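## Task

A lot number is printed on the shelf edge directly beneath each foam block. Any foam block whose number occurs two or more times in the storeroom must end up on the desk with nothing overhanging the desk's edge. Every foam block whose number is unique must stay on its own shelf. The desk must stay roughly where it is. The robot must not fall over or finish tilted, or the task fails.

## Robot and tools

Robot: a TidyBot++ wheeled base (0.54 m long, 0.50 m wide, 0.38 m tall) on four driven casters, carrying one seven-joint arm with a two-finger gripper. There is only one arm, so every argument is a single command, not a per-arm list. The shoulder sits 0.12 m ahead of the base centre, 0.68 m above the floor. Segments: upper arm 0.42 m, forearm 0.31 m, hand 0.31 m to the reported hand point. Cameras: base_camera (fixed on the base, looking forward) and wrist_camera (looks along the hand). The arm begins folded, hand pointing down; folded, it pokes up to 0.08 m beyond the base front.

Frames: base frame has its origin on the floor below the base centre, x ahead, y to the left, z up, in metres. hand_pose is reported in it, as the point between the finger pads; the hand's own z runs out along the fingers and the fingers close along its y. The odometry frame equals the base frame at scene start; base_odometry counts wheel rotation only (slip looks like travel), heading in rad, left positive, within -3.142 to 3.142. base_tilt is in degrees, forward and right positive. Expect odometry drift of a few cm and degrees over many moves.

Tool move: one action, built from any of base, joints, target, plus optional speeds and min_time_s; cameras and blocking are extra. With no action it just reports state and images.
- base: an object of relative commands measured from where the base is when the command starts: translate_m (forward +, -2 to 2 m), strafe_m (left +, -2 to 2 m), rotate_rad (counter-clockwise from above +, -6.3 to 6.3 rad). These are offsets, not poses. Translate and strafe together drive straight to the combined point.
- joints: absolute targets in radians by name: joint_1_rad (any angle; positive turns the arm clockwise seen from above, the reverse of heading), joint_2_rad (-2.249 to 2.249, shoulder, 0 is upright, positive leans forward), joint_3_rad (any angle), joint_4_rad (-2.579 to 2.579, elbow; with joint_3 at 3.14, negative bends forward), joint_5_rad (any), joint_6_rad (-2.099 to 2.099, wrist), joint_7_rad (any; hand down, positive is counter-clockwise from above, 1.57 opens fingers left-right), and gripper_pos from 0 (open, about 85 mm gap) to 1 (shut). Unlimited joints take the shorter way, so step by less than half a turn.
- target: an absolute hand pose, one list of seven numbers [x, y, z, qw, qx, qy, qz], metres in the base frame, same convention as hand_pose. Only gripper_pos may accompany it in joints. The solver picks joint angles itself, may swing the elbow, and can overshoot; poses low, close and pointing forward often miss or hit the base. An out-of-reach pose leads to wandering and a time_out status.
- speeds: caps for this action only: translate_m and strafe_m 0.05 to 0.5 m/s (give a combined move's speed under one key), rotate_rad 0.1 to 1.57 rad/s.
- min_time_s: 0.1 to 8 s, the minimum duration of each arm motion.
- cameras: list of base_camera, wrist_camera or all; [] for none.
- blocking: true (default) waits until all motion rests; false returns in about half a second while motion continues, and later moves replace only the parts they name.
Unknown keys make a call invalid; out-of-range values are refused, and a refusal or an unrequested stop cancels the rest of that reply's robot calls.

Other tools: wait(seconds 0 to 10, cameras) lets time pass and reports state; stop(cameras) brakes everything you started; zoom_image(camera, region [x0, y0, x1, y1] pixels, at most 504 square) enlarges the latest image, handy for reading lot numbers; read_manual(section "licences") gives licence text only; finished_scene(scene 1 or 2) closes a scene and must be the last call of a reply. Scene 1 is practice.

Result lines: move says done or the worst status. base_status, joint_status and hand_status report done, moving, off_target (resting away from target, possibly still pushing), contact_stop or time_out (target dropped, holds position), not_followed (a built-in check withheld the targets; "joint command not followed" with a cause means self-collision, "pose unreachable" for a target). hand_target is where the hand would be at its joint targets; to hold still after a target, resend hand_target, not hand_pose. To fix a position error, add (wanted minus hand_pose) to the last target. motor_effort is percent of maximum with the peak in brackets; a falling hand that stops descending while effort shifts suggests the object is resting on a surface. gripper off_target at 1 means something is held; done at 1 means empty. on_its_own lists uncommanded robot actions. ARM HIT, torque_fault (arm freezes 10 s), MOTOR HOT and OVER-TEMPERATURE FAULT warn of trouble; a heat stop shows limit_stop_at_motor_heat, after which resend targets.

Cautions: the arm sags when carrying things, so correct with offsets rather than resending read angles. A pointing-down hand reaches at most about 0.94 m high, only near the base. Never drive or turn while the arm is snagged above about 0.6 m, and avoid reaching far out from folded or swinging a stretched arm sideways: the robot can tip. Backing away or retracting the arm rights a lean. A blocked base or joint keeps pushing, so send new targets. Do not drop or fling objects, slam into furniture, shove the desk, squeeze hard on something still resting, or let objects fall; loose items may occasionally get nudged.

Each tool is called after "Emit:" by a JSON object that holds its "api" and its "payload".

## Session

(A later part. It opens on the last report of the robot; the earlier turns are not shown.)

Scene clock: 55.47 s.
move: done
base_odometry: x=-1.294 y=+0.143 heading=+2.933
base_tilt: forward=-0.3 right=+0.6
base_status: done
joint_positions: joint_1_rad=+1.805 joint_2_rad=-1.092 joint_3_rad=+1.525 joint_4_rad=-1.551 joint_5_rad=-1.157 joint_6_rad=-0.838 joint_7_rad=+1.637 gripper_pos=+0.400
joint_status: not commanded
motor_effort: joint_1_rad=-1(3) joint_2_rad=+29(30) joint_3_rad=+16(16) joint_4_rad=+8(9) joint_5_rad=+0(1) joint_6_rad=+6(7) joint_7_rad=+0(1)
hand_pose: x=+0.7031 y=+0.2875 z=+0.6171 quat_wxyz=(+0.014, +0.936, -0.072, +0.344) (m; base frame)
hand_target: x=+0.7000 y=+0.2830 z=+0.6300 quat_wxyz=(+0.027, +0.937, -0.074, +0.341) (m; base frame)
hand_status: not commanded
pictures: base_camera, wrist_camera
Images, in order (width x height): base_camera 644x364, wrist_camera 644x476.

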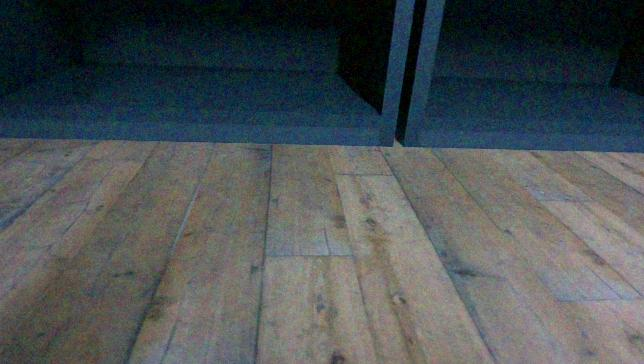

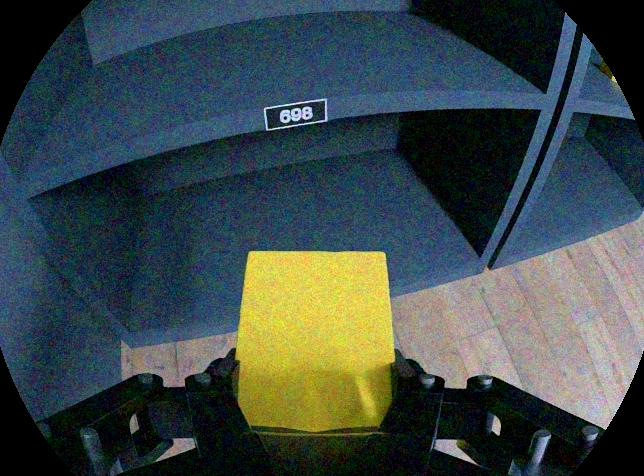

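Emit:
{"api": "move", "payload": {"base": {"translate_m": -0.85, "strafe_m": -0.3}, "target": [0.66, 0.25, 0.9, 0.0268, 0.9368, -0.0738, 0.3409], "min_time_s": 2, "cameras": ["all"]}}

Scene clock: 59.00 s.
move: done
base_odometry: x=-0.400 y=+0.261 heading=+2.933
base_tilt: forward=-0.3 right=+0.6
base_status: done
joint_positions: joint_1_rad=+1.825 joint_2_rad=-0.745 joint_3_rad=+1.756 joint_4_rad=-1.059 joint_5_rad=-0.837 joint_6_rad=-1.340 joint_7_rad=+1.487 gripper_pos=+0.400
joint_status: not commanded
motor_effort: joint_1_rad=+0(5) joint_2_rad=+25(31) joint_3_rad=+11(17) joint_4_rad=+11(12) joint_5_rad=+1(1) joint_6_rad=+6(7) joint_7_rad=+0(1)
hand_pose: x=+0.6665 y=+0.2781 z=+0.8961 quat_wxyz=(-0.004, +0.935, -0.044, +0.352) (m; base frame)
hand_target: x=+0.6600 y=+0.2500 z=+0.9000 quat_wxyz=(+0.027, +0.937, -0.074, +0.341) (m; base frame)
hand_status: done (0.029 m and 5.1 deg from the pose sent, 0.289 m and 1.5 deg at the start)
pictures: base_camera, wrist_camera
Images, in order (width x height): base_camera 644x364, wrist_camera 644x476.

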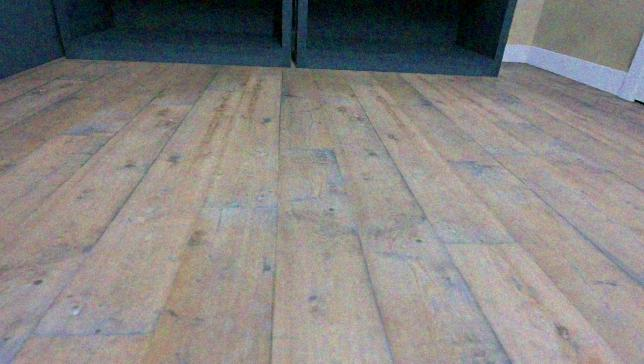

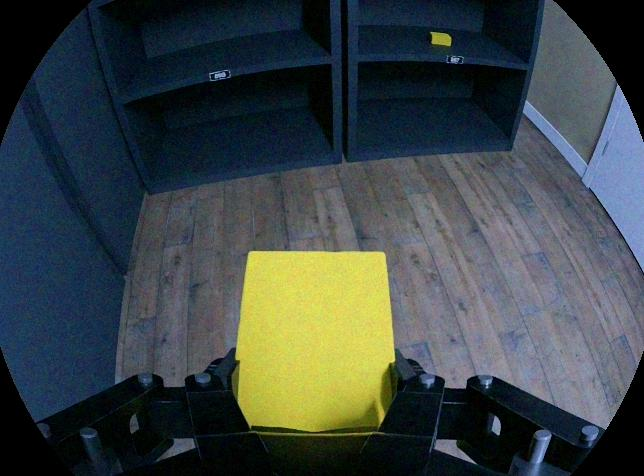

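Emit:
{"api": "zoom_image", "payload": {"camera": "wrist_camera", "region": [435, 50, 475, 70]}}

Emit:
{"api": "move", "payload": {"base": {"rotate_rad": -1.573}, "speeds": {"rotate_rad": 1.2}, "cameras": ["all"]}}

Scaled by 12.600.

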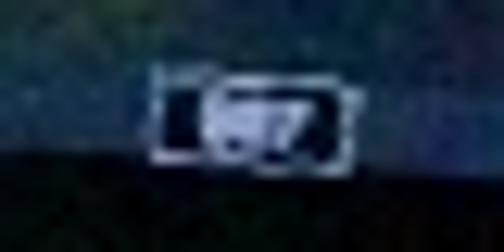

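Scene clock: 61.67 s.
move: done
base_odometry: x=-0.400 y=+0.261 heading=+1.361
base_tilt: forward=-0.3 right=+0.6
base_status: done
joint_positions: joint_1_rad=+1.846 joint_2_rad=-0.745 joint_3_rad=+1.757 joint_4_rad=-1.051 joint_5_rad=-0.828 joint_6_rad=-1.341 joint_7_rad=+1.487 gripper_pos=+0.400
joint_status: not commanded
motor_effort: joint_1_rad=+0(4) joint_2_rad=+25(28) joint_3_rad=+11(13) joint_4_rad=+11(13) joint_5_rad=+1(2) joint_6_rad=+6(7) joint_7_rad=+0(1)
hand_pose: x=+0.6724 y=+0.2658 z=+0.8987 quat_wxyz=(+0.004, +0.934, -0.052, +0.354) (m; base frame)
hand_target: x=+0.6600 y=+0.2500 z=+0.9000 quat_wxyz=(+0.027, +0.937, -0.074, +0.341) (m; base frame)
hand_status: not commanded
pictures: base_camera, wrist_camera
Images, in order (width x height): base_camera 644x364, wrist_camera 644x476.

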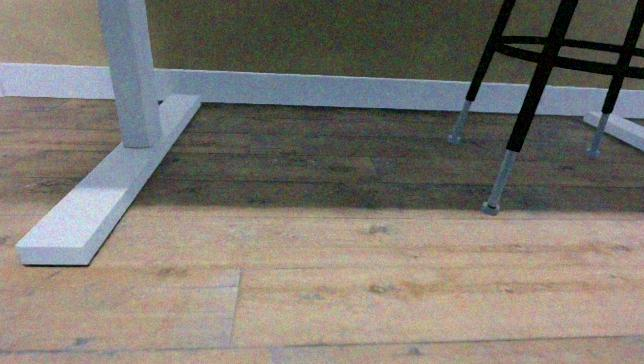

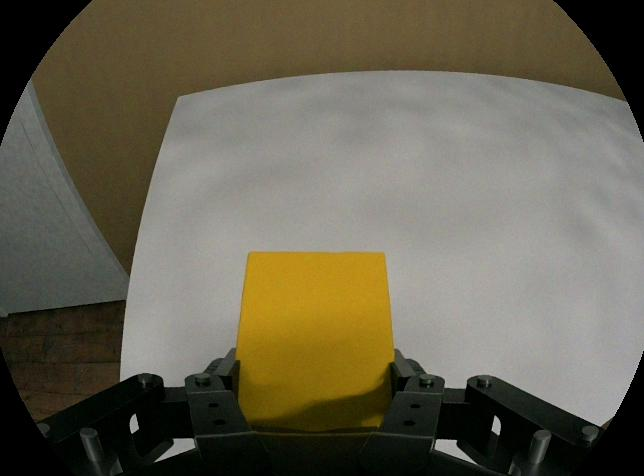

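Emit:
{"api": "move", "payload": {"base": {"translate_m": 0.23}, "target": [0.64, 0.24, 0.79, 0.0268, 0.9368, -0.0738, 0.3409], "min_time_s": 1.2, "cameras": ["wrist_camera"]}}

Scene clock: 63.93 s.
move: done
base_odometry: x=-0.352 y=+0.486 heading=+1.360
base_tilt: forward=-0.3 right=+0.6
base_status: done
joint_positions: joint_1_rad=+1.672 joint_2_rad=-0.745 joint_3_rad=+1.725 joint_4_rad=-1.425 joint_5_rad=-0.799 joint_6_rad=-1.106 joint_7_rad=+1.487 gripper_pos=+0.400
joint_status: not commanded
motor_effort: joint_1_rad=+0(2) joint_2_rad=+22(27) joint_3_rad=+12(12) joint_4_rad=+13(14) joint_5_rad=+0(1) joint_6_rad=+6(7) joint_7_rad=+0(1)
hand_pose: x=+0.6391 y=+0.2490 z=+0.8058 quat_wxyz=(-0.017, +0.938, -0.096, +0.331) (m; base frame)
hand_target: x=+0.6400 y=+0.2400 z=+0.7900 quat_wxyz=(+0.027, +0.937, -0.074, +0.341) (m; base frame)
hand_status: done (0.018 m and 5.8 deg from the pose sent, 0.116 m and 3.9 deg at the start)
pictures: wrist_camera
Images, in order (width x height): wrist_camera 644x476.

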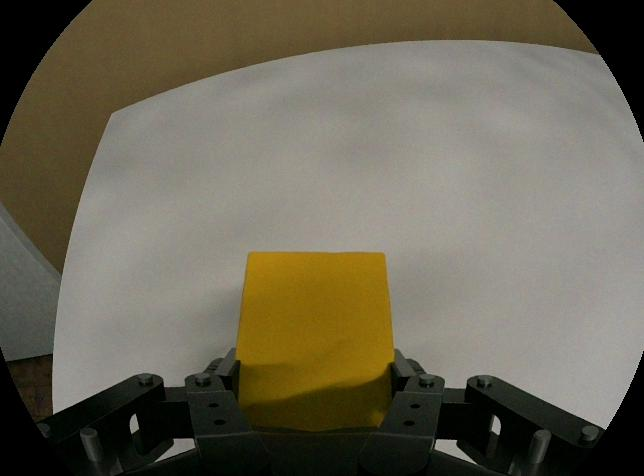

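Emit:
{"api": "move", "payload": {"target": [0.64, 0.24, 0.762, 0.0268, 0.9368, -0.0738, 0.3409], "min_time_s": 0.8}}

Emit:
{"api": "move", "payload": {"target": [0.64, 0.24, 0.747, 0.0268, 0.9368, -0.0738, 0.3409], "min_time_s": 0.7, "cameras": ["wrist_camera"]}}

Scene clock: 65.23 s.
move: done
base_odometry: x=-0.352 y=+0.486 heading=+1.360
base_tilt: forward=-0.3 right=+0.6
base_status: not commanded
joint_positions: joint_1_rad=+1.666 joint_2_rad=-0.751 joint_3_rad=+1.699 joint_4_rad=-1.497 joint_5_rad=-0.799 joint_6_rad=-1.037 joint_7_rad=+1.487 gripper_pos=+0.400
joint_status: not commanded
motor_effort: joint_1_rad=+0(1) joint_2_rad=+21(22) joint_3_rad=+12(12) joint_4_rad=+12(14) joint_5_rad=+0(1) joint_6_rad=+6(7) joint_7_rad=+0(1)
hand_pose: x=+0.6398 y=+0.2387 z=+0.7824 quat_wxyz=(-0.013, +0.937, -0.109, +0.332) (m; base frame)
hand_target: x=+0.6400 y=+0.2400 z=+0.7620 quat_wxyz=(+0.027, +0.937, -0.074, +0.341) (m; base frame)
hand_status: done (0.020 m and 6.2 deg from the pose sent, 0.045 m and 5.8 deg at the start)
pictures: none

Scene clock: 66.23 s.
move: done
base_odometry: x=-0.352 y=+0.486 heading=+1.360
base_tilt: forward=-0.3 right=+0.6
base_status: not commanded
joint_positions: joint_1_rad=+1.665 joint_2_rad=-0.766 joint_3_rad=+1.687 joint_4_rad=-1.531 joint_5_rad=-0.799 joint_6_rad=-1.005 joint_7_rad=+1.497 gripper_pos=+0.400
joint_status: not commanded
motor_effort: joint_1_rad=-1(1) joint_2_rad=+22(22) joint_3_rad=+12(13) joint_4_rad=+13(14) joint_5_rad=+0(1) joint_6_rad=+6(7) joint_7_rad=+0(1)
hand_pose: x=+0.6397 y=+0.2335 z=+0.7676 quat_wxyz=(-0.003, +0.937, -0.109, +0.332) (m; base frame)
hand_target: x=+0.6400 y=+0.2400 z=+0.7470 quat_wxyz=(+0.027, +0.937, -0.074, +0.341) (m; base frame)
hand_status: done (0.022 m and 5.4 deg from the pose sent, 0.035 m and 6.2 deg at the start)
pictures: wrist_camera
Images, in order (width x height): wrist_camera 644x476.

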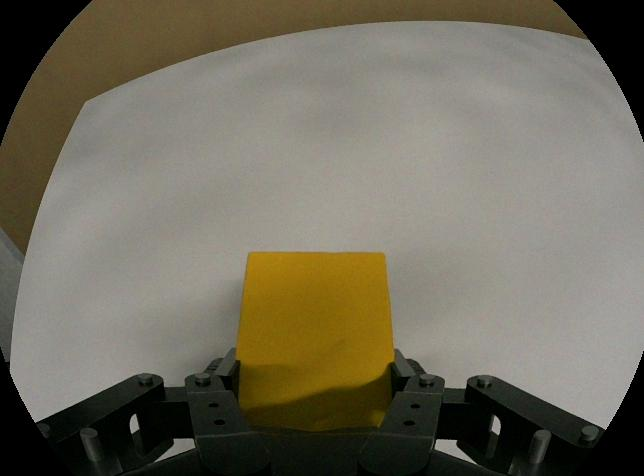

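Emit:
{"api": "move", "payload": {"target": [0.64, 0.245, 0.735, 0.0268, 0.9368, -0.0738, 0.3409], "min_time_s": 0.7}}

Emit:
{"api": "move", "payload": {"target": [0.64, 0.245, 0.725, 0.0268, 0.9368, -0.0738, 0.3409], "min_time_s": 0.7, "cameras": ["wrist_camera"]}}

Scene clock: 67.43 s.
move: done
base_odometry: x=-0.352 y=+0.486 heading=+1.360
base_tilt: forward=-0.3 right=+0.6
base_status: not commanded
joint_positions: joint_1_rad=+1.663 joint_2_rad=-0.781 joint_3_rad=+1.682 joint_4_rad=-1.544 joint_5_rad=-0.799 joint_6_rad=-0.988 joint_7_rad=+1.500 gripper_pos=+0.400
joint_status: not commanded
motor_effort: joint_1_rad=+0(1) joint_2_rad=+19(22) joint_3_rad=+9(12) joint_4_rad=+12(13) joint_5_rad=-2(2) joint_6_rad=+6(7) joint_7_rad=+0(1)
hand_pose: x=+0.6403 y=+0.2332 z=+0.7604 quat_wxyz=(+0.004, +0.937, -0.107, +0.334) (m; base frame)
hand_target: x=+0.6400 y=+0.2450 z=+0.7350 quat_wxyz=(+0.027, +0.937, -0.074, +0.341) (m; base frame)
hand_status: done (0.028 m and 4.7 deg from the pose sent, 0.035 m and 5.4 deg at the start)
pictures: none

Scene clock: 68.43 s.
move: done
base_odometry: x=-0.352 y=+0.486 heading=+1.360
base_tilt: forward=-0.3 right=+0.6
base_status: not commanded
joint_positions: joint_1_rad=+1.653 joint_2_rad=-0.781 joint_3_rad=+1.682 joint_4_rad=-1.556 joint_5_rad=-0.799 joint_6_rad=-0.968 joint_7_rad=+1.509 gripper_pos=+0.400
joint_status: not commanded
motor_effort: joint_1_rad=+1(1) joint_2_rad=+17(19) joint_3_rad=+7(9) joint_4_rad=+9(12) joint_5_rad=-2(3) joint_6_rad=+7(7) joint_7_rad=+0(0)
hand_pose: x=+0.6405 y=+0.2334 z=+0.7599 quat_wxyz=(+0.006, +0.935, -0.102, +0.339) (m; base frame)
hand_target: x=+0.6400 y=+0.2450 z=+0.7250 quat_wxyz=(+0.027, +0.937, -0.074, +0.341) (m; base frame)
hand_status: done (0.037 m and 4.1 deg from the pose sent, 0.037 m and 4.7 deg at the start)
pictures: wrist_camera
Images, in order (width x height): wrist_camera 644x476.

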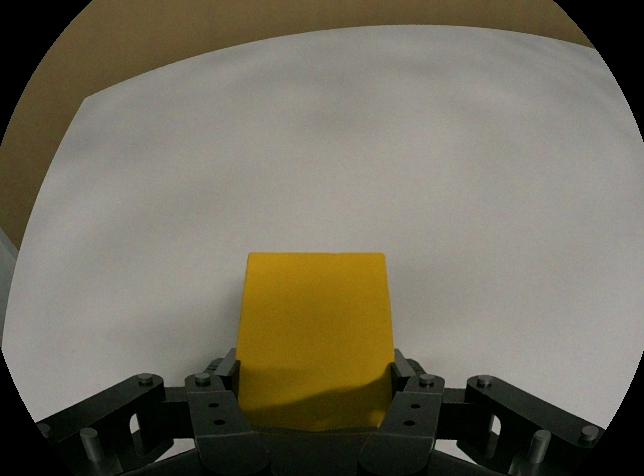

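Contact. Relax and release.

Emit:
{"api": "move", "payload": {"target": [0.64, 0.24, 0.745, 0.0268, 0.9368, -0.0738, 0.3409], "min_time_s": 0.5}}

Emit:
{"api": "move", "payload": {"joints": {"gripper_pos": 0.0}, "cameras": ["wrist_camera"]}}

Scene clock: 69.37 s.
move: done
base_odometry: x=-0.352 y=+0.486 heading=+1.360
base_tilt: forward=-0.3 right=+0.6
base_status: not commanded
joint_positions: joint_1_rad=+1.653 joint_2_rad=-0.781 joint_3_rad=+1.682 joint_4_rad=-1.556 joint_5_rad=-0.799 joint_6_rad=-0.968 joint_7_rad=+1.509 gripper_pos=+0.400
joint_status: not commanded
motor_effort: joint_1_rad=+1(1) joint_2_rad=+17(18) joint_3_rad=+7(8) joint_4_rad=+11(11) joint_5_rad=-2(3) joint_6_rad=+7(7) joint_7_rad=+0(0)
hand_pose: x=+0.6405 y=+0.2335 z=+0.7600 quat_wxyz=(+0.006, +0.935, -0.102, +0.339) (m; base frame)
hand_target: x=+0.6400 y=+0.2400 z=+0.7450 quat_wxyz=(+0.027, +0.937, -0.074, +0.341) (m; base frame)
hand_status: done (0.016 m and 4.1 deg from the pose sent, 0.016 m and 4.1 deg at the start)
pictures: none

Scene clock: 70.17 s.
move: done
base_odometry: x=-0.352 y=+0.486 heading=+1.360
base_tilt: forward=-0.3 right=+0.6
base_status: not commanded
joint_positions: joint_1_rad=+1.653 joint_2_rad=-0.784 joint_3_rad=+1.671 joint_4_rad=-1.556 joint_5_rad=-0.799 joint_6_rad=-0.968 joint_7_rad=+1.509 gripper_pos=+0.000
joint_status: all done
motor_effort: joint_1_rad=+0(2) joint_2_rad=+22(23) joint_3_rad=+12(13) joint_4_rad=+12(13) joint_5_rad=+0(2) joint_6_rad=+6(7) joint_7_rad=+0(1)
hand_pose: x=+0.6392 y=+0.2380 z=+0.7552 quat_wxyz=(+0.006, +0.937, -0.098, +0.336) (m; base frame)
hand_target: x=+0.6400 y=+0.2400 z=+0.7450 quat_wxyz=(+0.027, +0.937, -0.074, +0.341) (m; base frame)
hand_status: not commanded
pictures: wrist_camera
Images, in order (width x height): wrist_camera 644x476.

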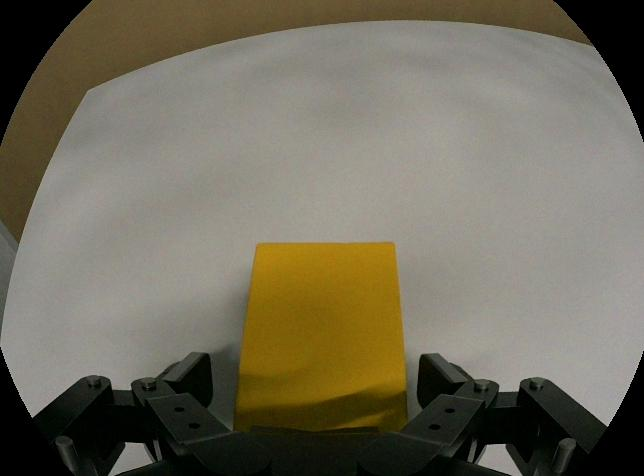

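Emit:
{"api": "move", "payload": {"target": [0.62, 0.23, 0.87, 0.0268, 0.9368, -0.0738, 0.3409], "min_time_s": 0.8}}

Emit:
{"api": "move", "payload": {"base": {"translate_m": -0.3}, "target": [0.5, 0.05, 1.08, 0.0, 0.9063, 0.0, 0.4226], "cameras": ["wrist_camera"]}}

Scene clock: 75.00 s.
move: done
base_odometry: x=-0.352 y=+0.486 heading=+1.360
base_tilt: forward=-0.3 right=+0.6
base_status: not commanded
joint_positions: joint_1_rad=+1.649 joint_2_rad=-0.689 joint_3_rad=+1.769 joint_4_rad=-1.316 joint_5_rad=-0.703 joint_6_rad=-1.167 joint_7_rad=+1.496 gripper_pos=+0.000
joint_status: not commanded
motor_effort: joint_1_rad=+0(1) joint_2_rad=+21(23) joint_3_rad=+11(14) joint_4_rad=+13(14) joint_5_rad=+1(1) joint_6_rad=+6(7) joint_7_rad=+0(1)
hand_pose: x=+0.6350 y=+0.2410 z=+0.8648 quat_wxyz=(+0.005, +0.933, -0.064, +0.355) (m; base frame)
hand_target: x=+0.6200 y=+0.2300 z=+0.8700 quat_wxyz=(+0.027, +0.937, -0.074, +0.341) (m; base frame)
hand_status: done (0.019 m and 3.2 deg from the pose sent, 0.117 m and 3.7 deg at the start)
pictures: none

Scene clock: 77.83 s.
move: done
base_odometry: x=-0.415 y=+0.192 heading=+1.360
base_tilt: forward=-0.3 right=+0.6
base_status: done
joint_positions: joint_1_rad=+0.030 joint_2_rad=-0.265 joint_3_rad=+2.950 joint_4_rad=-1.187 joint_5_rad=+0.025 joint_6_rad=-1.304 joint_7_rad=+1.458 gripper_pos=+0.000
joint_status: not commanded
motor_effort: joint_1_rad=+0(3) joint_2_rad=-6(21) joint_3_rad=+1(11) joint_4_rad=+16(16) joint_5_rad=+1(2) joint_6_rad=+7(8) joint_7_rad=+0(1)
hand_pose: x=+0.4991 y=+0.0740 z=+1.0854 quat_wxyz=(-0.024, +0.897, +0.028, +0.440) (m; base frame)
hand_target: x=+0.5000 y=+0.0500 z=+1.0800 quat_wxyz=(+0.000, +0.906, +0.000, +0.423) (m; base frame)
hand_status: done (0.025 m and 4.8 deg from the pose sent, 0.318 m and 11.2 deg at the start)
pictures: wrist_camera
Images, in order (width x height): wrist_camera 644x476.

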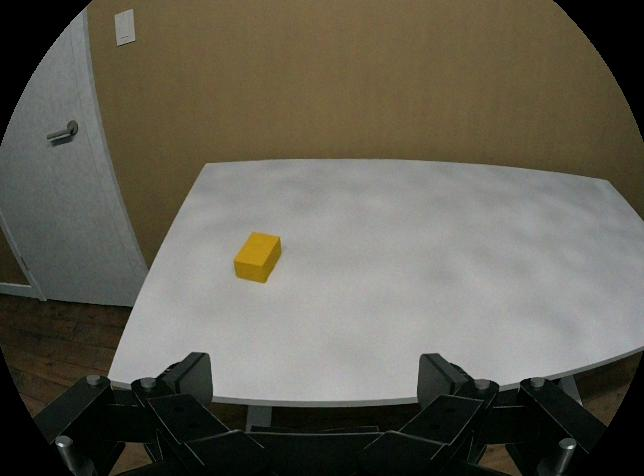

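Emit:
{"api": "move", "payload": {"base": {"translate_m": -0.27, "strafe_m": 1.05, "rotate_rad": 1.57}, "speeds": {"rotate_rad": 1.0}, "cameras": ["wrist_camera"]}}

Scene clock: 81.83 s.
move: done
base_odometry: x=-1.498 y=+0.148 heading=+2.931
base_tilt: forward=-0.4 right=+0.6
base_status: done
joint_positions: joint_1_rad=+0.024 joint_2_rad=-0.250 joint_3_rad=+2.964 joint_4_rad=-1.185 joint_5_rad=+0.038 joint_6_rad=-1.306 joint_7_rad=+1.458 gripper_pos=+0.000
joint_status: not commanded
motor_effort: joint_1_rad=-1(2) joint_2_rad=-7(11) joint_3_rad=+1(3) joint_4_rad=+15(17) joint_5_rad=+1(2) joint_6_rad=+7(8) joint_7_rad=+0(1)
hand_pose: x=+0.5058 y=+0.0656 z=+1.0808 quat_wxyz=(-0.019, +0.900, +0.022, +0.435) (m; base frame)
hand_target: x=+0.5000 y=+0.0500 z=+1.0800 quat_wxyz=(+0.000, +0.906, +0.000, +0.423) (m; base frame)
hand_status: not commanded
pictures: wrist_camera
Images, in order (width x height): wrist_camera 644x476.

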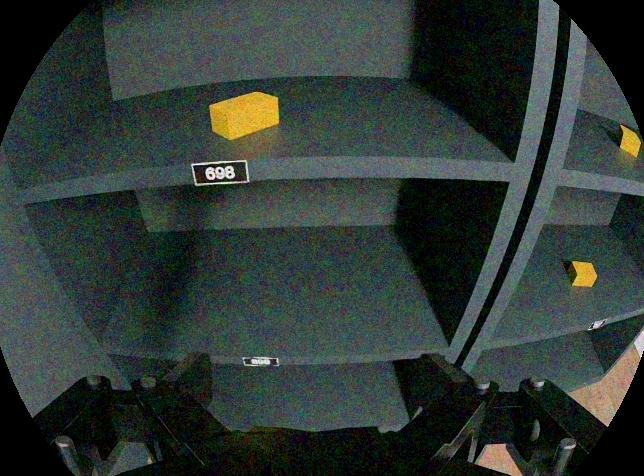

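Emit:
{"api": "zoom_image", "payload": {"camera": "wrist_camera", "region": [170, 70, 310, 200]}}

Emit:
{"api": "zoom_image", "payload": {"camera": "wrist_camera", "region": [580, 310, 620, 340]}}

Scaled by 3.600.

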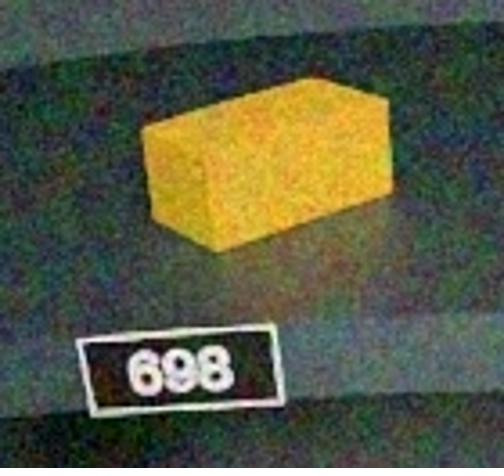

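Scaled by 12.600.

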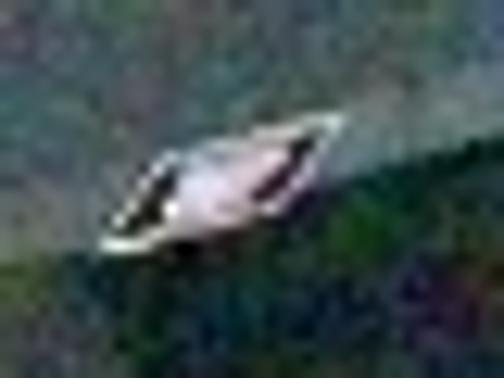

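Emit:
{"api": "move", "payload": {"base": {"strafe_m": -0.12, "translate_m": 0.1}, "target": [0.52, 0.14, 1.085, 0.1524, 0.8470, -0.3422, 0.3771], "min_time_s": 1.5, "cameras": ["wrist_camera"]}}

Scene clock: 86.30 s.
move: done
base_odometry: x=-1.571 y=+0.286 heading=+2.931
base_tilt: forward=-0.3 right=+0.6
base_status: done
joint_positions: joint_1_rad=-1.036 joint_2_rad=+0.349 joint_3_rad=+3.570 joint_4_rad=-0.440 joint_5_rad=+0.700 joint_6_rad=-2.013 joint_7_rad=+0.691 gripper_pos=+0.000
joint_status: not commanded
motor_effort: joint_1_rad=+0(2) joint_2_rad=-21(22) joint_3_rad=+2(3) joint_4_rad=+11(16) joint_5_rad=+6(6) joint_6_rad=+5(8) joint_7_rad=+0(1)
hand_pose: x=+0.5291 y=+0.1474 z=+1.0839 quat_wxyz=(+0.122, +0.871, -0.299, +0.370) (m; base frame)
hand_target: x=+0.5200 y=+0.1400 z=+1.0850 quat_wxyz=(+0.152, +0.847, -0.342, +0.377) (m; base frame)
hand_status: done (0.012 m and 6.7 deg from the pose sent, 0.076 m and 47.3 deg at the start)
pictures: wrist_camera
Images, in order (width x height): wrist_camera 644x476.

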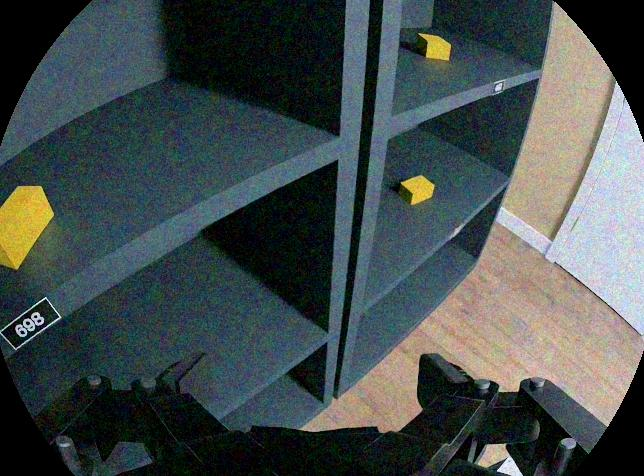

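Emit:
{"api": "move", "payload": {"base": {"translate_m": 0.24, "strafe_m": 0.165}, "speeds": {"translate_m": 0.3}, "cameras": ["wrist_camera"]}}

Scene clock: 88.90 s.
move: done
base_odometry: x=-1.840 y=+0.175 heading=+2.931
base_tilt: forward=-0.3 right=+0.6
base_status: done
joint_positions: joint_1_rad=-1.037 joint_2_rad=+0.361 joint_3_rad=+3.571 joint_4_rad=-0.437 joint_5_rad=+0.704 joint_6_rad=-2.018 joint_7_rad=+0.690 gripper_pos=+0.000
joint_status: not commanded
motor_effort: joint_1_rad=-1(1) joint_2_rad=-21(24) joint_3_rad=+2(2) joint_4_rad=+12(12) joint_5_rad=+5(6) joint_6_rad=+5(6) joint_7_rad=-1(1)
hand_pose: x=+0.5300 y=+0.1499 z=+1.0811 quat_wxyz=(+0.128, +0.870, -0.299, +0.369) (m; base frame)
hand_target: x=+0.5200 y=+0.1400 z=+1.0850 quat_wxyz=(+0.152, +0.847, -0.342, +0.377) (m; base frame)
hand_status: not commanded
pictures: wrist_camera
Images, in order (width x height): wrist_camera 644x476.

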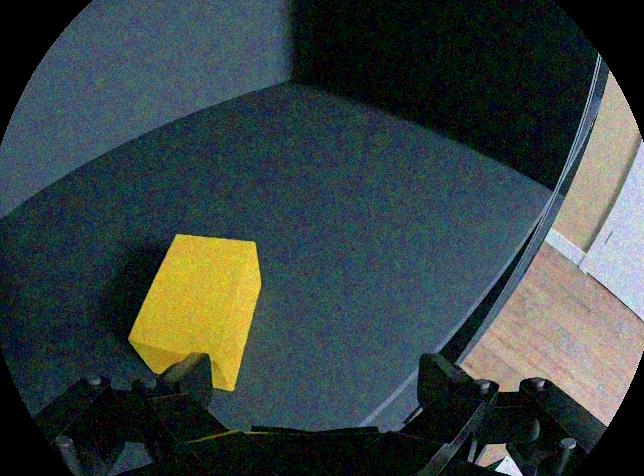

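Emit:
{"api": "move", "payload": {"base": {"translate_m": 0.105, "strafe_m": 0.013}, "speeds": {"translate_m": 0.15}, "cameras": ["wrist_camera"]}}

Scene clock: 90.93 s.
move: done
base_odometry: x=-1.946 y=+0.184 heading=+2.931
base_tilt: forward=-0.3 right=+0.6
base_status: done
joint_positions: joint_1_rad=-1.040 joint_2_rad=+0.362 joint_3_rad=+3.572 joint_4_rad=-0.436 joint_5_rad=+0.704 joint_6_rad=-2.019 joint_7_rad=+0.689 gripper_pos=+0.000
joint_status: not commanded
motor_effort: joint_1_rad=+0(2) joint_2_rad=-21(23) joint_3_rad=+2(3) joint_4_rad=+11(12) joint_5_rad=+6(6) joint_6_rad=+4(5) joint_7_rad=+0(1)
hand_pose: x=+0.5294 y=+0.1508 z=+1.0811 quat_wxyz=(+0.128, +0.870, -0.299, +0.370) (m; base frame)
hand_target: x=+0.5200 y=+0.1400 z=+1.0850 quat_wxyz=(+0.152, +0.847, -0.342, +0.377) (m; base frame)
hand_status: not commanded
pictures: wrist_camera
Images, in order (width x height): wrist_camera 644x476.

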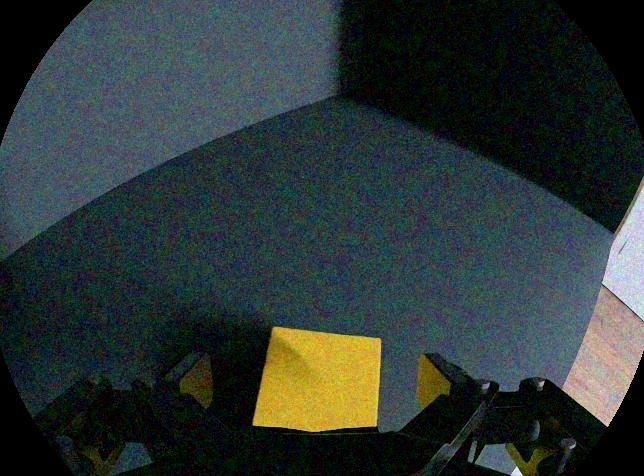

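Emit:
{"api": "move", "payload": {"target": [0.524, 0.145, 1.055, 0.1524, 0.8470, -0.3422, 0.3771], "min_time_s": 0.8, "cameras": ["wrist_camera"]}}

Scene clock: 92.63 s.
move: done
base_odometry: x=-1.946 y=+0.184 heading=+2.931
base_tilt: forward=-0.3 right=+0.6
base_status: not commanded
joint_positions: joint_1_rad=-1.040 joint_2_rad=+0.336 joint_3_rad=+3.424 joint_4_rad=-0.611 joint_5_rad=+0.777 joint_6_rad=-2.019 joint_7_rad=+0.515 gripper_pos=+0.000
joint_status: not commanded
motor_effort: joint_1_rad=+0(1) joint_2_rad=-21(23) joint_3_rad=+2(2) joint_4_rad=+12(13) joint_5_rad=+6(6) joint_6_rad=+3(5) joint_7_rad=+0(1)
hand_pose: x=+0.5191 y=+0.1627 z=+1.0416 quat_wxyz=(+0.148, +0.869, -0.317, +0.349) (m; base frame)
hand_target: x=+0.5240 y=+0.1450 z=+1.0550 quat_wxyz=(+0.152, +0.847, -0.342, +0.377) (m; base frame)
hand_status: done (0.023 m and 5.1 deg from the pose sent, 0.027 m and 6.4 deg at the start)
pictures: wrist_camera
Images, in order (width x height): wrist_camera 644x476.

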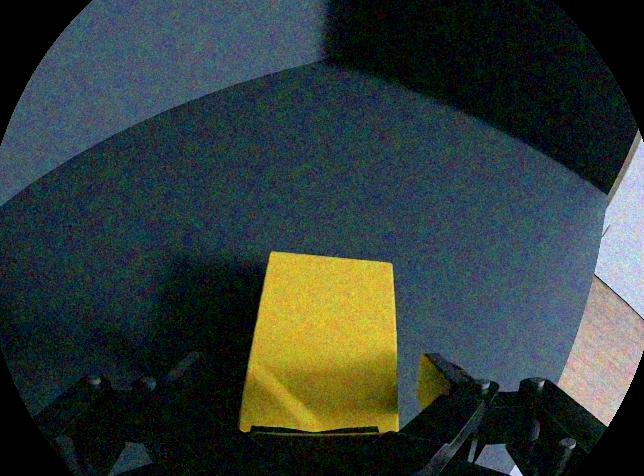

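Emit:
{"api": "move", "payload": {"target": [0.526, 0.138, 1.043, 0.1524, 0.8470, -0.3422, 0.3771], "min_time_s": 0.6}}

Emit:
{"api": "move", "payload": {"joints": {"gripper_pos": 0.45}, "cameras": ["wrist_camera"]}}

Scene clock: 93.73 s.
move: done
base_odometry: x=-1.946 y=+0.184 heading=+2.931
base_tilt: forward=-0.3 right=+0.6
base_status: not commanded
joint_positions: joint_1_rad=-1.005 joint_2_rad=+0.297 joint_3_rad=+3.334 joint_4_rad=-0.709 joint_5_rad=+0.801 joint_6_rad=-2.013 joint_7_rad=+0.451 gripper_pos=+0.000
joint_status: not commanded
motor_effort: joint_1_rad=+0(1) joint_2_rad=-21(22) joint_3_rad=+1(2) joint_4_rad=+13(13) joint_5_rad=+6(6) joint_6_rad=+2(3) joint_7_rad=+0(1)
hand_pose: x=+0.5120 y=+0.1555 z=+1.0275 quat_wxyz=(+0.154, +0.871, -0.320, +0.339) (m; base frame)
hand_target: x=+0.5260 y=+0.1380 z=+1.0430 quat_wxyz=(+0.152, +0.847, -0.342, +0.377) (m; base frame)
hand_status: done (0.027 m and 5.8 deg from the pose sent, 0.026 m and 5.1 deg at the start)
pictures: none

Scene clock: 94.57 s.
move: off_target
base_odometry: x=-1.946 y=+0.184 heading=+2.931
base_tilt: forward=-0.3 right=+0.6
base_status: not commanded
joint_positions: joint_1_rad=-1.003 joint_2_rad=+0.293 joint_3_rad=+3.332 joint_4_rad=-0.711 joint_5_rad=+0.805 joint_6_rad=-2.011 joint_7_rad=+0.450 gripper_pos=+0.394
joint_status: gripper_pos off_target (ended at +0.394, target +0.450)
motor_effort: joint_1_rad=+0(2) joint_2_rad=-21(21) joint_3_rad=+2(2) joint_4_rad=+13(13) joint_5_rad=+6(6) joint_6_rad=+3(4) joint_7_rad=+0(1)
hand_pose: x=+0.5121 y=+0.1535 z=+1.0289 quat_wxyz=(+0.154, +0.870, -0.322, +0.340) (m; base frame)
hand_target: x=+0.5260 y=+0.1380 z=+1.0430 quat_wxyz=(+0.152, +0.847, -0.342, +0.377) (m; base frame)
hand_status: not commanded
pictures: wrist_camera
Images, in order (width x height): wrist_camera 644x476.

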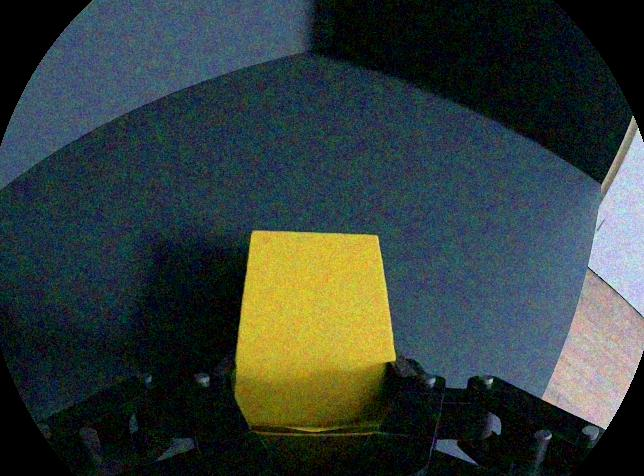

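Emit:
{"api": "move", "payload": {"target": [0.515, 0.145, 1.09, 0.1524, 0.8470, -0.3422, 0.3771], "min_time_s": 0.8, "cameras": ["wrist_camera"]}}

Emit:
{"api": "move", "payload": {"base": {"translate_m": -0.4}, "speeds": {"translate_m": 0.35}, "cameras": ["wrist_camera"]}}

Scene clock: 96.30 s.
move: done
base_odometry: x=-1.946 y=+0.184 heading=+2.931
base_tilt: forward=-0.3 right=+0.6
base_status: not commanded
joint_positions: joint_1_rad=-1.041 joint_2_rad=+0.375 joint_3_rad=+3.623 joint_4_rad=-0.369 joint_5_rad=+0.805 joint_6_rad=-2.043 joint_7_rad=+0.640 gripper_pos=+0.394
joint_status: not commanded
motor_effort: joint_1_rad=-1(1) joint_2_rad=-21(22) joint_3_rad=+2(2) joint_4_rad=+11(13) joint_5_rad=+6(7) joint_6_rad=+5(6) joint_7_rad=+0(1)
hand_pose: x=+0.5236 y=+0.1188 z=+1.1118 quat_wxyz=(+0.140, +0.822, -0.372, +0.409) (m; base frame)
hand_target: x=+0.5169 y=+0.1456 z=+1.0911 quat_wxyz=(+0.151, +0.847, -0.341, +0.380) (m; base frame)
hand_status: done (0.035 m and 5.9 deg from the pose sent, 0.062 m and 5.5 deg at the start; a joint's target at an end of its range on 38 of 38 steps)
pictures: wrist_camera
Images, in order (width x height): wrist_camera 644x476.

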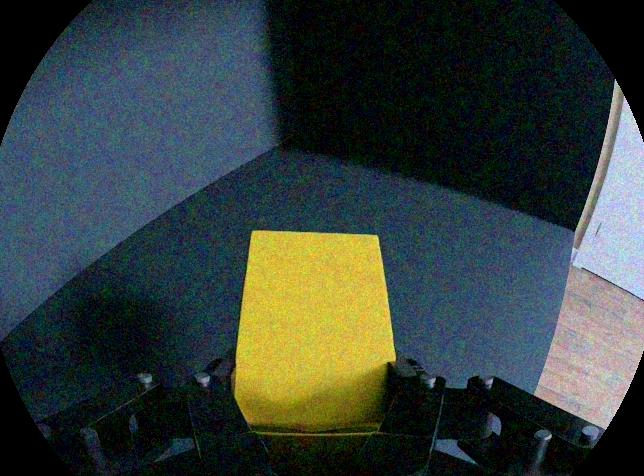

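Scene clock: 98.53 s.
move: done
base_odometry: x=-1.555 y=+0.101 heading=+2.931
base_tilt: forward=-0.3 right=+0.6
base_status: done
joint_positions: joint_1_rad=-1.049 joint_2_rad=+0.384 joint_3_rad=+3.625 joint_4_rad=-0.365 joint_5_rad=+0.805 joint_6_rad=-2.045 joint_7_rad=+0.642 gripper_pos=+0.394
joint_status: not commanded
motor_effort: joint_1_rad=+0(2) joint_2_rad=-22(23) joint_3_rad=+2(3) joint_4_rad=+11(11) joint_5_rad=+6(6) joint_6_rad=+5(6) joint_7_rad=+0(1)
hand_pose: x=+0.5239 y=+0.1244 z=+1.1097 quat_wxyz=(+0.142, +0.823, -0.368, +0.409) (m; base frame)
hand_target: x=+0.5169 y=+0.1456 z=+1.0911 quat_wxyz=(+0.151, +0.847, -0.341, +0.380) (m; base frame)
hand_status: not commanded
pictures: wrist_camera
Images, in order (width x height): wrist_camera 644x476.

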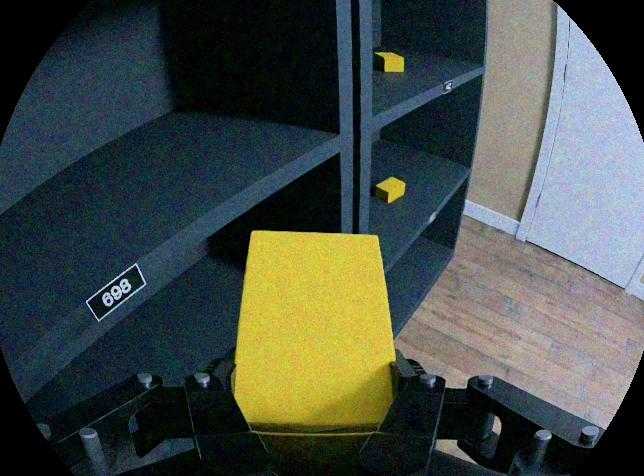

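Emit:
{"api": "move", "payload": {"base": {"strafe_m": -0.45, "translate_m": -0.1}, "cameras": ["wrist_camera"]}}

Scene clock: 101.67 s.
move: done
base_odometry: x=-1.363 y=+0.520 heading=+2.930
base_tilt: forward=-0.3 right=+0.6
base_status: done
joint_positions: joint_1_rad=-1.050 joint_2_rad=+0.390 joint_3_rad=+3.628 joint_4_rad=-0.365 joint_5_rad=+0.805 joint_6_rad=-2.046 joint_7_rad=+0.642 gripper_pos=+0.394
joint_status: not commanded
motor_effort: joint_1_rad=+0(2) joint_2_rad=-21(24) joint_3_rad=+3(3) joint_4_rad=+10(12) joint_5_rad=+6(7) joint_6_rad=+5(6) joint_7_rad=+0(1)
hand_pose: x=+0.5248 y=+0.1262 z=+1.1083 quat_wxyz=(+0.145, +0.823, -0.367, +0.409) (m; base frame)
hand_target: x=+0.5169 y=+0.1456 z=+1.0911 quat_wxyz=(+0.151, +0.847, -0.341, +0.380) (m; base frame)
hand_status: not commanded
pictures: wrist_camera
Images, in order (width x height): wrist_camera 644x476.

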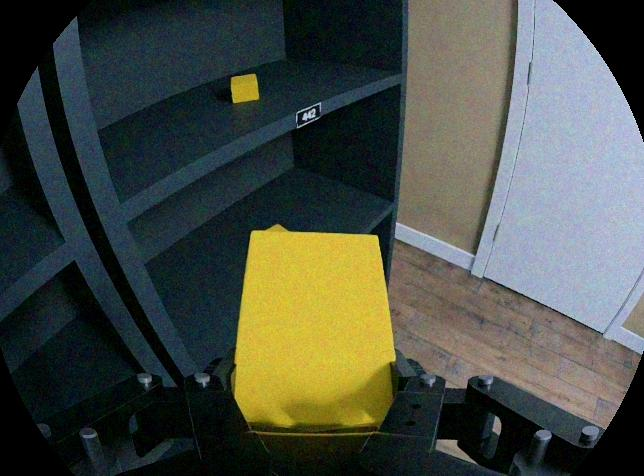

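Emit:
{"api": "move", "payload": {"base": {"translate_m": -1.09, "strafe_m": -0.16, "rotate_rad": -1.57}, "target": [0.6, 0.06, 0.86, 0.1524, 0.8470, -0.3422, 0.3771], "min_time_s": 2.5, "cameras": ["wrist_camera"]}}

Scene clock: 106.20 s.
move: done
base_odometry: x=-0.263 y=+0.448 heading=+1.359
base_tilt: forward=-0.3 right=+0.6
base_status: done
joint_positions: joint_1_rad=-0.599 joint_2_rad=+0.185 joint_3_rad=+3.127 joint_4_rad=-1.452 joint_5_rad=+0.805 joint_6_rad=-1.422 joint_7_rad=+0.105 gripper_pos=+0.394
joint_status: not commanded
motor_effort: joint_1_rad=-1(3) joint_2_rad=-22(27) joint_3_rad=+1(4) joint_4_rad=+15(16) joint_5_rad=+8(8) joint_6_rad=+1(5) joint_7_rad=+0(1)
hand_pose: x=+0.5921 y=+0.0625 z=+0.8577 quat_wxyz=(+0.164, +0.855, -0.342, +0.354) (m; base frame)
hand_target: x=+0.6000 y=+0.0600 z=+0.8600 quat_wxyz=(+0.152, +0.847, -0.342, +0.377) (m; base frame)
hand_status: done (0.009 m and 3.1 deg from the pose sent, 0.268 m and 5.4 deg at the start)
pictures: wrist_camera
Images, in order (width x height): wrist_camera 644x476.

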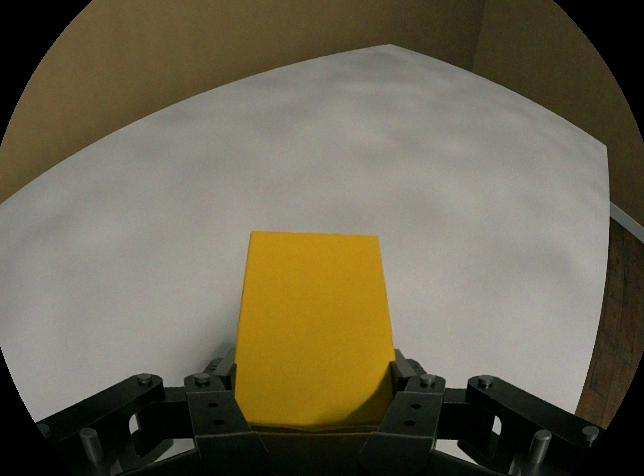

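Emit:
{"api": "move", "payload": {"target": [0.64, 0.06, 0.795, 0.1524, 0.8470, -0.3422, 0.3771], "min_time_s": 0.8}}

Emit:
{"api": "move", "payload": {"target": [0.64, 0.06, 0.78, 0.1524, 0.8470, -0.3422, 0.3771], "min_time_s": 0.6, "cameras": ["wrist_camera"]}}

Scene clock: 107.57 s.
move: done
base_odometry: x=-0.263 y=+0.448 heading=+1.359
base_tilt: forward=-0.3 right=+0.6
base_status: not commanded
joint_positions: joint_1_rad=-0.638 joint_2_rad=+0.246 joint_3_rad=+3.265 joint_4_rad=-1.532 joint_5_rad=+0.805 joint_6_rad=-1.236 joint_7_rad=+0.031 gripper_pos=+0.394
joint_status: not commanded
motor_effort: joint_1_rad=-1(1) joint_2_rad=-23(24) joint_3_rad=+1(2) joint_4_rad=+16(16) joint_5_rad=+7(8) joint_6_rad=+0(1) joint_7_rad=+0(1)
hand_pose: x=+0.6292 y=+0.0531 z=+0.8115 quat_wxyz=(+0.152, +0.847, -0.354, +0.365) (m; base frame)
hand_target: x=+0.6400 y=+0.0600 z=+0.7950 quat_wxyz=(+0.152, +0.847, -0.342, +0.377) (m; base frame)
hand_status: done (0.021 m and 1.9 deg from the pose sent, 0.079 m and 3.1 deg at the start)
pictures: none

Scene clock: 108.47 s.
move: done
base_odometry: x=-0.263 y=+0.448 heading=+1.359
base_tilt: forward=-0.3 right=+0.6
base_status: not commanded
joint_positions: joint_1_rad=-0.650 joint_2_rad=+0.247 joint_3_rad=+3.278 joint_4_rad=-1.566 joint_5_rad=+0.805 joint_6_rad=-1.200 joint_7_rad=-0.004 gripper_pos=+0.394
joint_status: not commanded
motor_effort: joint_1_rad=+0(1) joint_2_rad=-22(23) joint_3_rad=+1(2) joint_4_rad=+15(16) joint_5_rad=+7(7) joint_6_rad=+0(1) joint_7_rad=+0(1)
hand_pose: x=+0.6288 y=+0.0553 z=+0.7994 quat_wxyz=(+0.144, +0.847, -0.358, +0.365) (m; base frame)
hand_target: x=+0.6400 y=+0.0600 z=+0.7800 quat_wxyz=(+0.152, +0.847, -0.342, +0.377) (m; base frame)
hand_status: done (0.023 m and 2.4 deg from the pose sent, 0.034 m and 1.9 deg at the start)
pictures: wrist_camera
Images, in order (width x height): wrist_camera 644x476.

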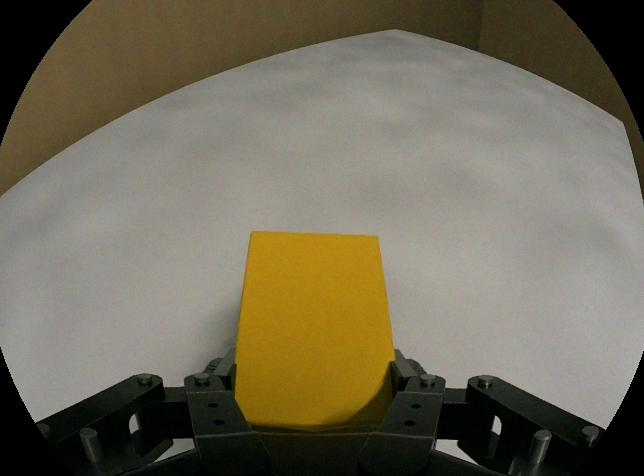

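Emit:
{"api": "move", "payload": {"target": [0.65, 0.06, 0.752, 0.1524, 0.8470, -0.3422, 0.3771], "min_time_s": 0.7}}

Emit:
{"api": "move", "payload": {"target": [0.65, 0.06, 0.74, 0.1524, 0.8470, -0.3422, 0.3771], "min_time_s": 0.6}}

Emit:
{"api": "move", "payload": {"target": [0.65, 0.06, 0.73, 0.1524, 0.8470, -0.3422, 0.3771], "min_time_s": 0.6, "cameras": ["wrist_camera"]}}

Scene clock: 109.77 s.
move: done
base_odometry: x=-0.263 y=+0.448 heading=+1.359
base_tilt: forward=-0.3 right=+0.6
base_status: not commanded
joint_positions: joint_1_rad=-0.682 joint_2_rad=+0.291 joint_3_rad=+3.344 joint_4_rad=-1.603 joint_5_rad=+0.805 joint_6_rad=-1.123 joint_7_rad=-0.044 gripper_pos=+0.394
joint_status: not commanded
motor_effort: joint_1_rad=-1(1) joint_2_rad=-23(24) joint_3_rad=+2(2) joint_4_rad=+15(16) joint_5_rad=+7(7) joint_6_rad=+0(1) joint_7_rad=+0(1)
hand_pose: x=+0.6406 y=+0.0551 z=+0.7708 quat_wxyz=(+0.145, +0.846, -0.359, +0.366) (m; base frame)
hand_target: x=+0.6500 y=+0.0600 z=+0.7520 quat_wxyz=(+0.152, +0.847, -0.342, +0.377) (m; base frame)
hand_status: done (0.022 m and 2.5 deg from the pose sent, 0.052 m and 2.4 deg at the start)
pictures: none

Scene clock: 110.67 s.
move: done
base_odometry: x=-0.263 y=+0.448 heading=+1.359
base_tilt: forward=-0.3 right=+0.6
base_status: not commanded
joint_positions: joint_1_rad=-0.696 joint_2_rad=+0.298 joint_3_rad=+3.363 joint_4_rad=-1.626 joint_5_rad=+0.805 joint_6_rad=-1.095 joint_7_rad=-0.069 gripper_pos=+0.394
joint_status: not commanded
motor_effort: joint_1_rad=+0(1) joint_2_rad=-21(23) joint_3_rad=+2(2) joint_4_rad=+14(16) joint_5_rad=+5(7) joint_6_rad=+1(1) joint_7_rad=+0(1)
hand_pose: x=+0.6406 y=+0.0563 z=+0.7609 quat_wxyz=(+0.142, +0.846, -0.362, +0.366) (m; base frame)
hand_target: x=+0.6500 y=+0.0600 z=+0.7400 quat_wxyz=(+0.152, +0.847, -0.342, +0.377) (m; base frame)
hand_status: done (0.023 m and 2.9 deg from the pose sent, 0.033 m and 2.5 deg at the start)
pictures: none

Scene clock: 111.57 s.
move: done
base_odometry: x=-0.263 y=+0.448 heading=+1.359
base_tilt: forward=-0.3 right=+0.6
base_status: not commanded
joint_positions: joint_1_rad=-0.712 joint_2_rad=+0.298 joint_3_rad=+3.380 joint_4_rad=-1.634 joint_5_rad=+0.810 joint_6_rad=-1.088 joint_7_rad=-0.088 gripper_pos=+0.394
joint_status: not commanded
motor_effort: joint_1_rad=+0(0) joint_2_rad=-17(21) joint_3_rad=+2(2) joint_4_rad=+13(14) joint_5_rad=+4(6) joint_6_rad=+2(3) joint_7_rad=-1(1)
hand_pose: x=+0.6406 y=+0.0559 z=+0.7606 quat_wxyz=(+0.140, +0.842, -0.366, +0.370) (m; base frame)
hand_target: x=+0.6500 y=+0.0600 z=+0.7300 quat_wxyz=(+0.152, +0.847, -0.342, +0.377) (m; base frame)
hand_status: done (0.032 m and 3.3 deg from the pose sent, 0.033 m and 2.9 deg at the start)
pictures: wrist_camera
Images, in order (width x height): wrist_camera 644x476.

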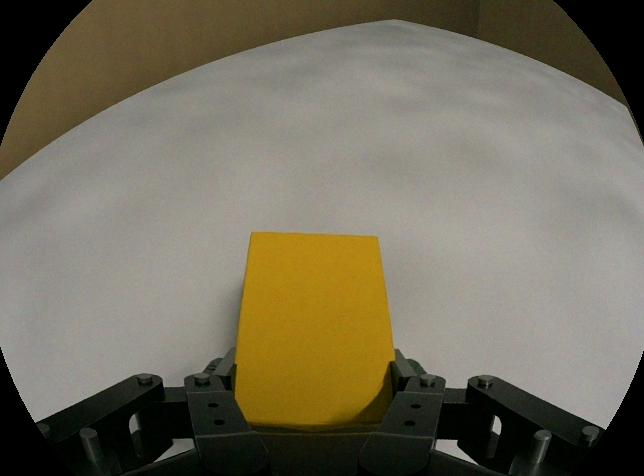

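Contact at 0.7606. Relax and release, then raise.

Emit:
{"api": "move", "payload": {"target": [0.648, 0.06, 0.745, 0.1524, 0.8470, -0.3422, 0.3771], "min_time_s": 0.5}}

Emit:
{"api": "move", "payload": {"joints": {"gripper_pos": 0.0}, "cameras": ["wrist_camera"]}}

Emit:
{"api": "move", "payload": {"target": [0.63, 0.06, 0.86, 0.1524, 0.8470, -0.3422, 0.3771], "min_time_s": 0.7}}

Scene clock: 112.63 s.
move: done
base_odometry: x=-0.263 y=+0.448 heading=+1.359
base_tilt: forward=-0.3 right=+0.6
base_status: not commanded
joint_positions: joint_1_rad=-0.712 joint_2_rad=+0.298 joint_3_rad=+3.379 joint_4_rad=-1.634 joint_5_rad=+0.810 joint_6_rad=-1.088 joint_7_rad=-0.088 gripper_pos=+0.394
joint_status: not commanded
motor_effort: joint_1_rad=-1(1) joint_2_rad=-18(19) joint_3_rad=+1(2) joint_4_rad=+14(14) joint_5_rad=+4(4) joint_6_rad=+4(4) joint_7_rad=-1(1)
hand_pose: x=+0.6406 y=+0.0561 z=+0.7605 quat_wxyz=(+0.140, +0.842, -0.366, +0.370) (m; base frame)
hand_target: x=+0.6480 y=+0.0600 z=+0.7450 quat_wxyz=(+0.152, +0.847, -0.342, +0.377) (m; base frame)
hand_status: done (0.018 m and 3.3 deg from the pose sent, 0.018 m and 3.3 deg at the start)
pictures: none

Scene clock: 113.43 s.
move: done
base_odometry: x=-0.263 y=+0.448 heading=+1.359
base_tilt: forward=-0.3 right=+0.6
base_status: not commanded
joint_positions: joint_1_rad=-0.712 joint_2_rad=+0.305 joint_3_rad=+3.377 joint_4_rad=-1.634 joint_5_rad=+0.810 joint_6_rad=-1.084 joint_7_rad=-0.088 gripper_pos=+0.000
joint_status: all done
motor_effort: joint_1_rad=+0(2) joint_2_rad=-23(24) joint_3_rad=+2(2) joint_4_rad=+15(15) joint_5_rad=+7(7) joint_6_rad=+0(3) joint_7_rad=+0(1)
hand_pose: x=+0.6417 y=+0.0582 z=+0.7574 quat_wxyz=(+0.141, +0.844, -0.364, +0.369) (m; base frame)
hand_target: x=+0.6480 y=+0.0600 z=+0.7450 quat_wxyz=(+0.152, +0.847, -0.342, +0.377) (m; base frame)
hand_status: not commanded
pictures: wrist_camera
Images, in order (width x height): wrist_camera 644x476.

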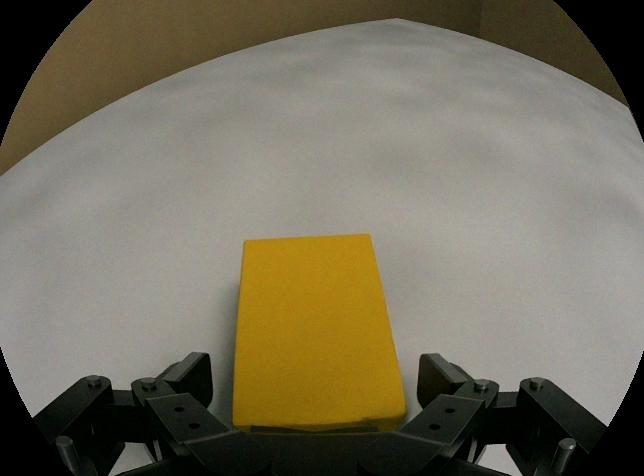

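Scene clock: 114.73 s.
move: done
base_odometry: x=-0.263 y=+0.448 heading=+1.359
base_tilt: forward=-0.3 right=+0.6
base_status: not commanded
joint_positions: joint_1_rad=-0.645 joint_2_rad=+0.235 joint_3_rad=+3.236 joint_4_rad=-1.439 joint_5_rad=+0.810 joint_6_rad=-1.281 joint_7_rad=+0.072 gripper_pos=+0.000
joint_status: not commanded
motor_effort: joint_1_rad=+0(1) joint_2_rad=-22(25) joint_3_rad=+1(2) joint_4_rad=+16(17) joint_5_rad=+8(8) joint_6_rad=+1(2) joint_7_rad=+0(1)
hand_pose: x=+0.6374 y=+0.0720 z=+0.8494 quat_wxyz=(+0.133, +0.846, -0.345, +0.383) (m; base frame)
hand_target: x=+0.6300 y=+0.0600 z=+0.8600 quat_wxyz=(+0.152, +0.847, -0.342, +0.377) (m; base frame)
hand_status: done (0.018 m and 2.4 deg from the pose sent, 0.103 m and 3.0 deg at the start)
pictures: none


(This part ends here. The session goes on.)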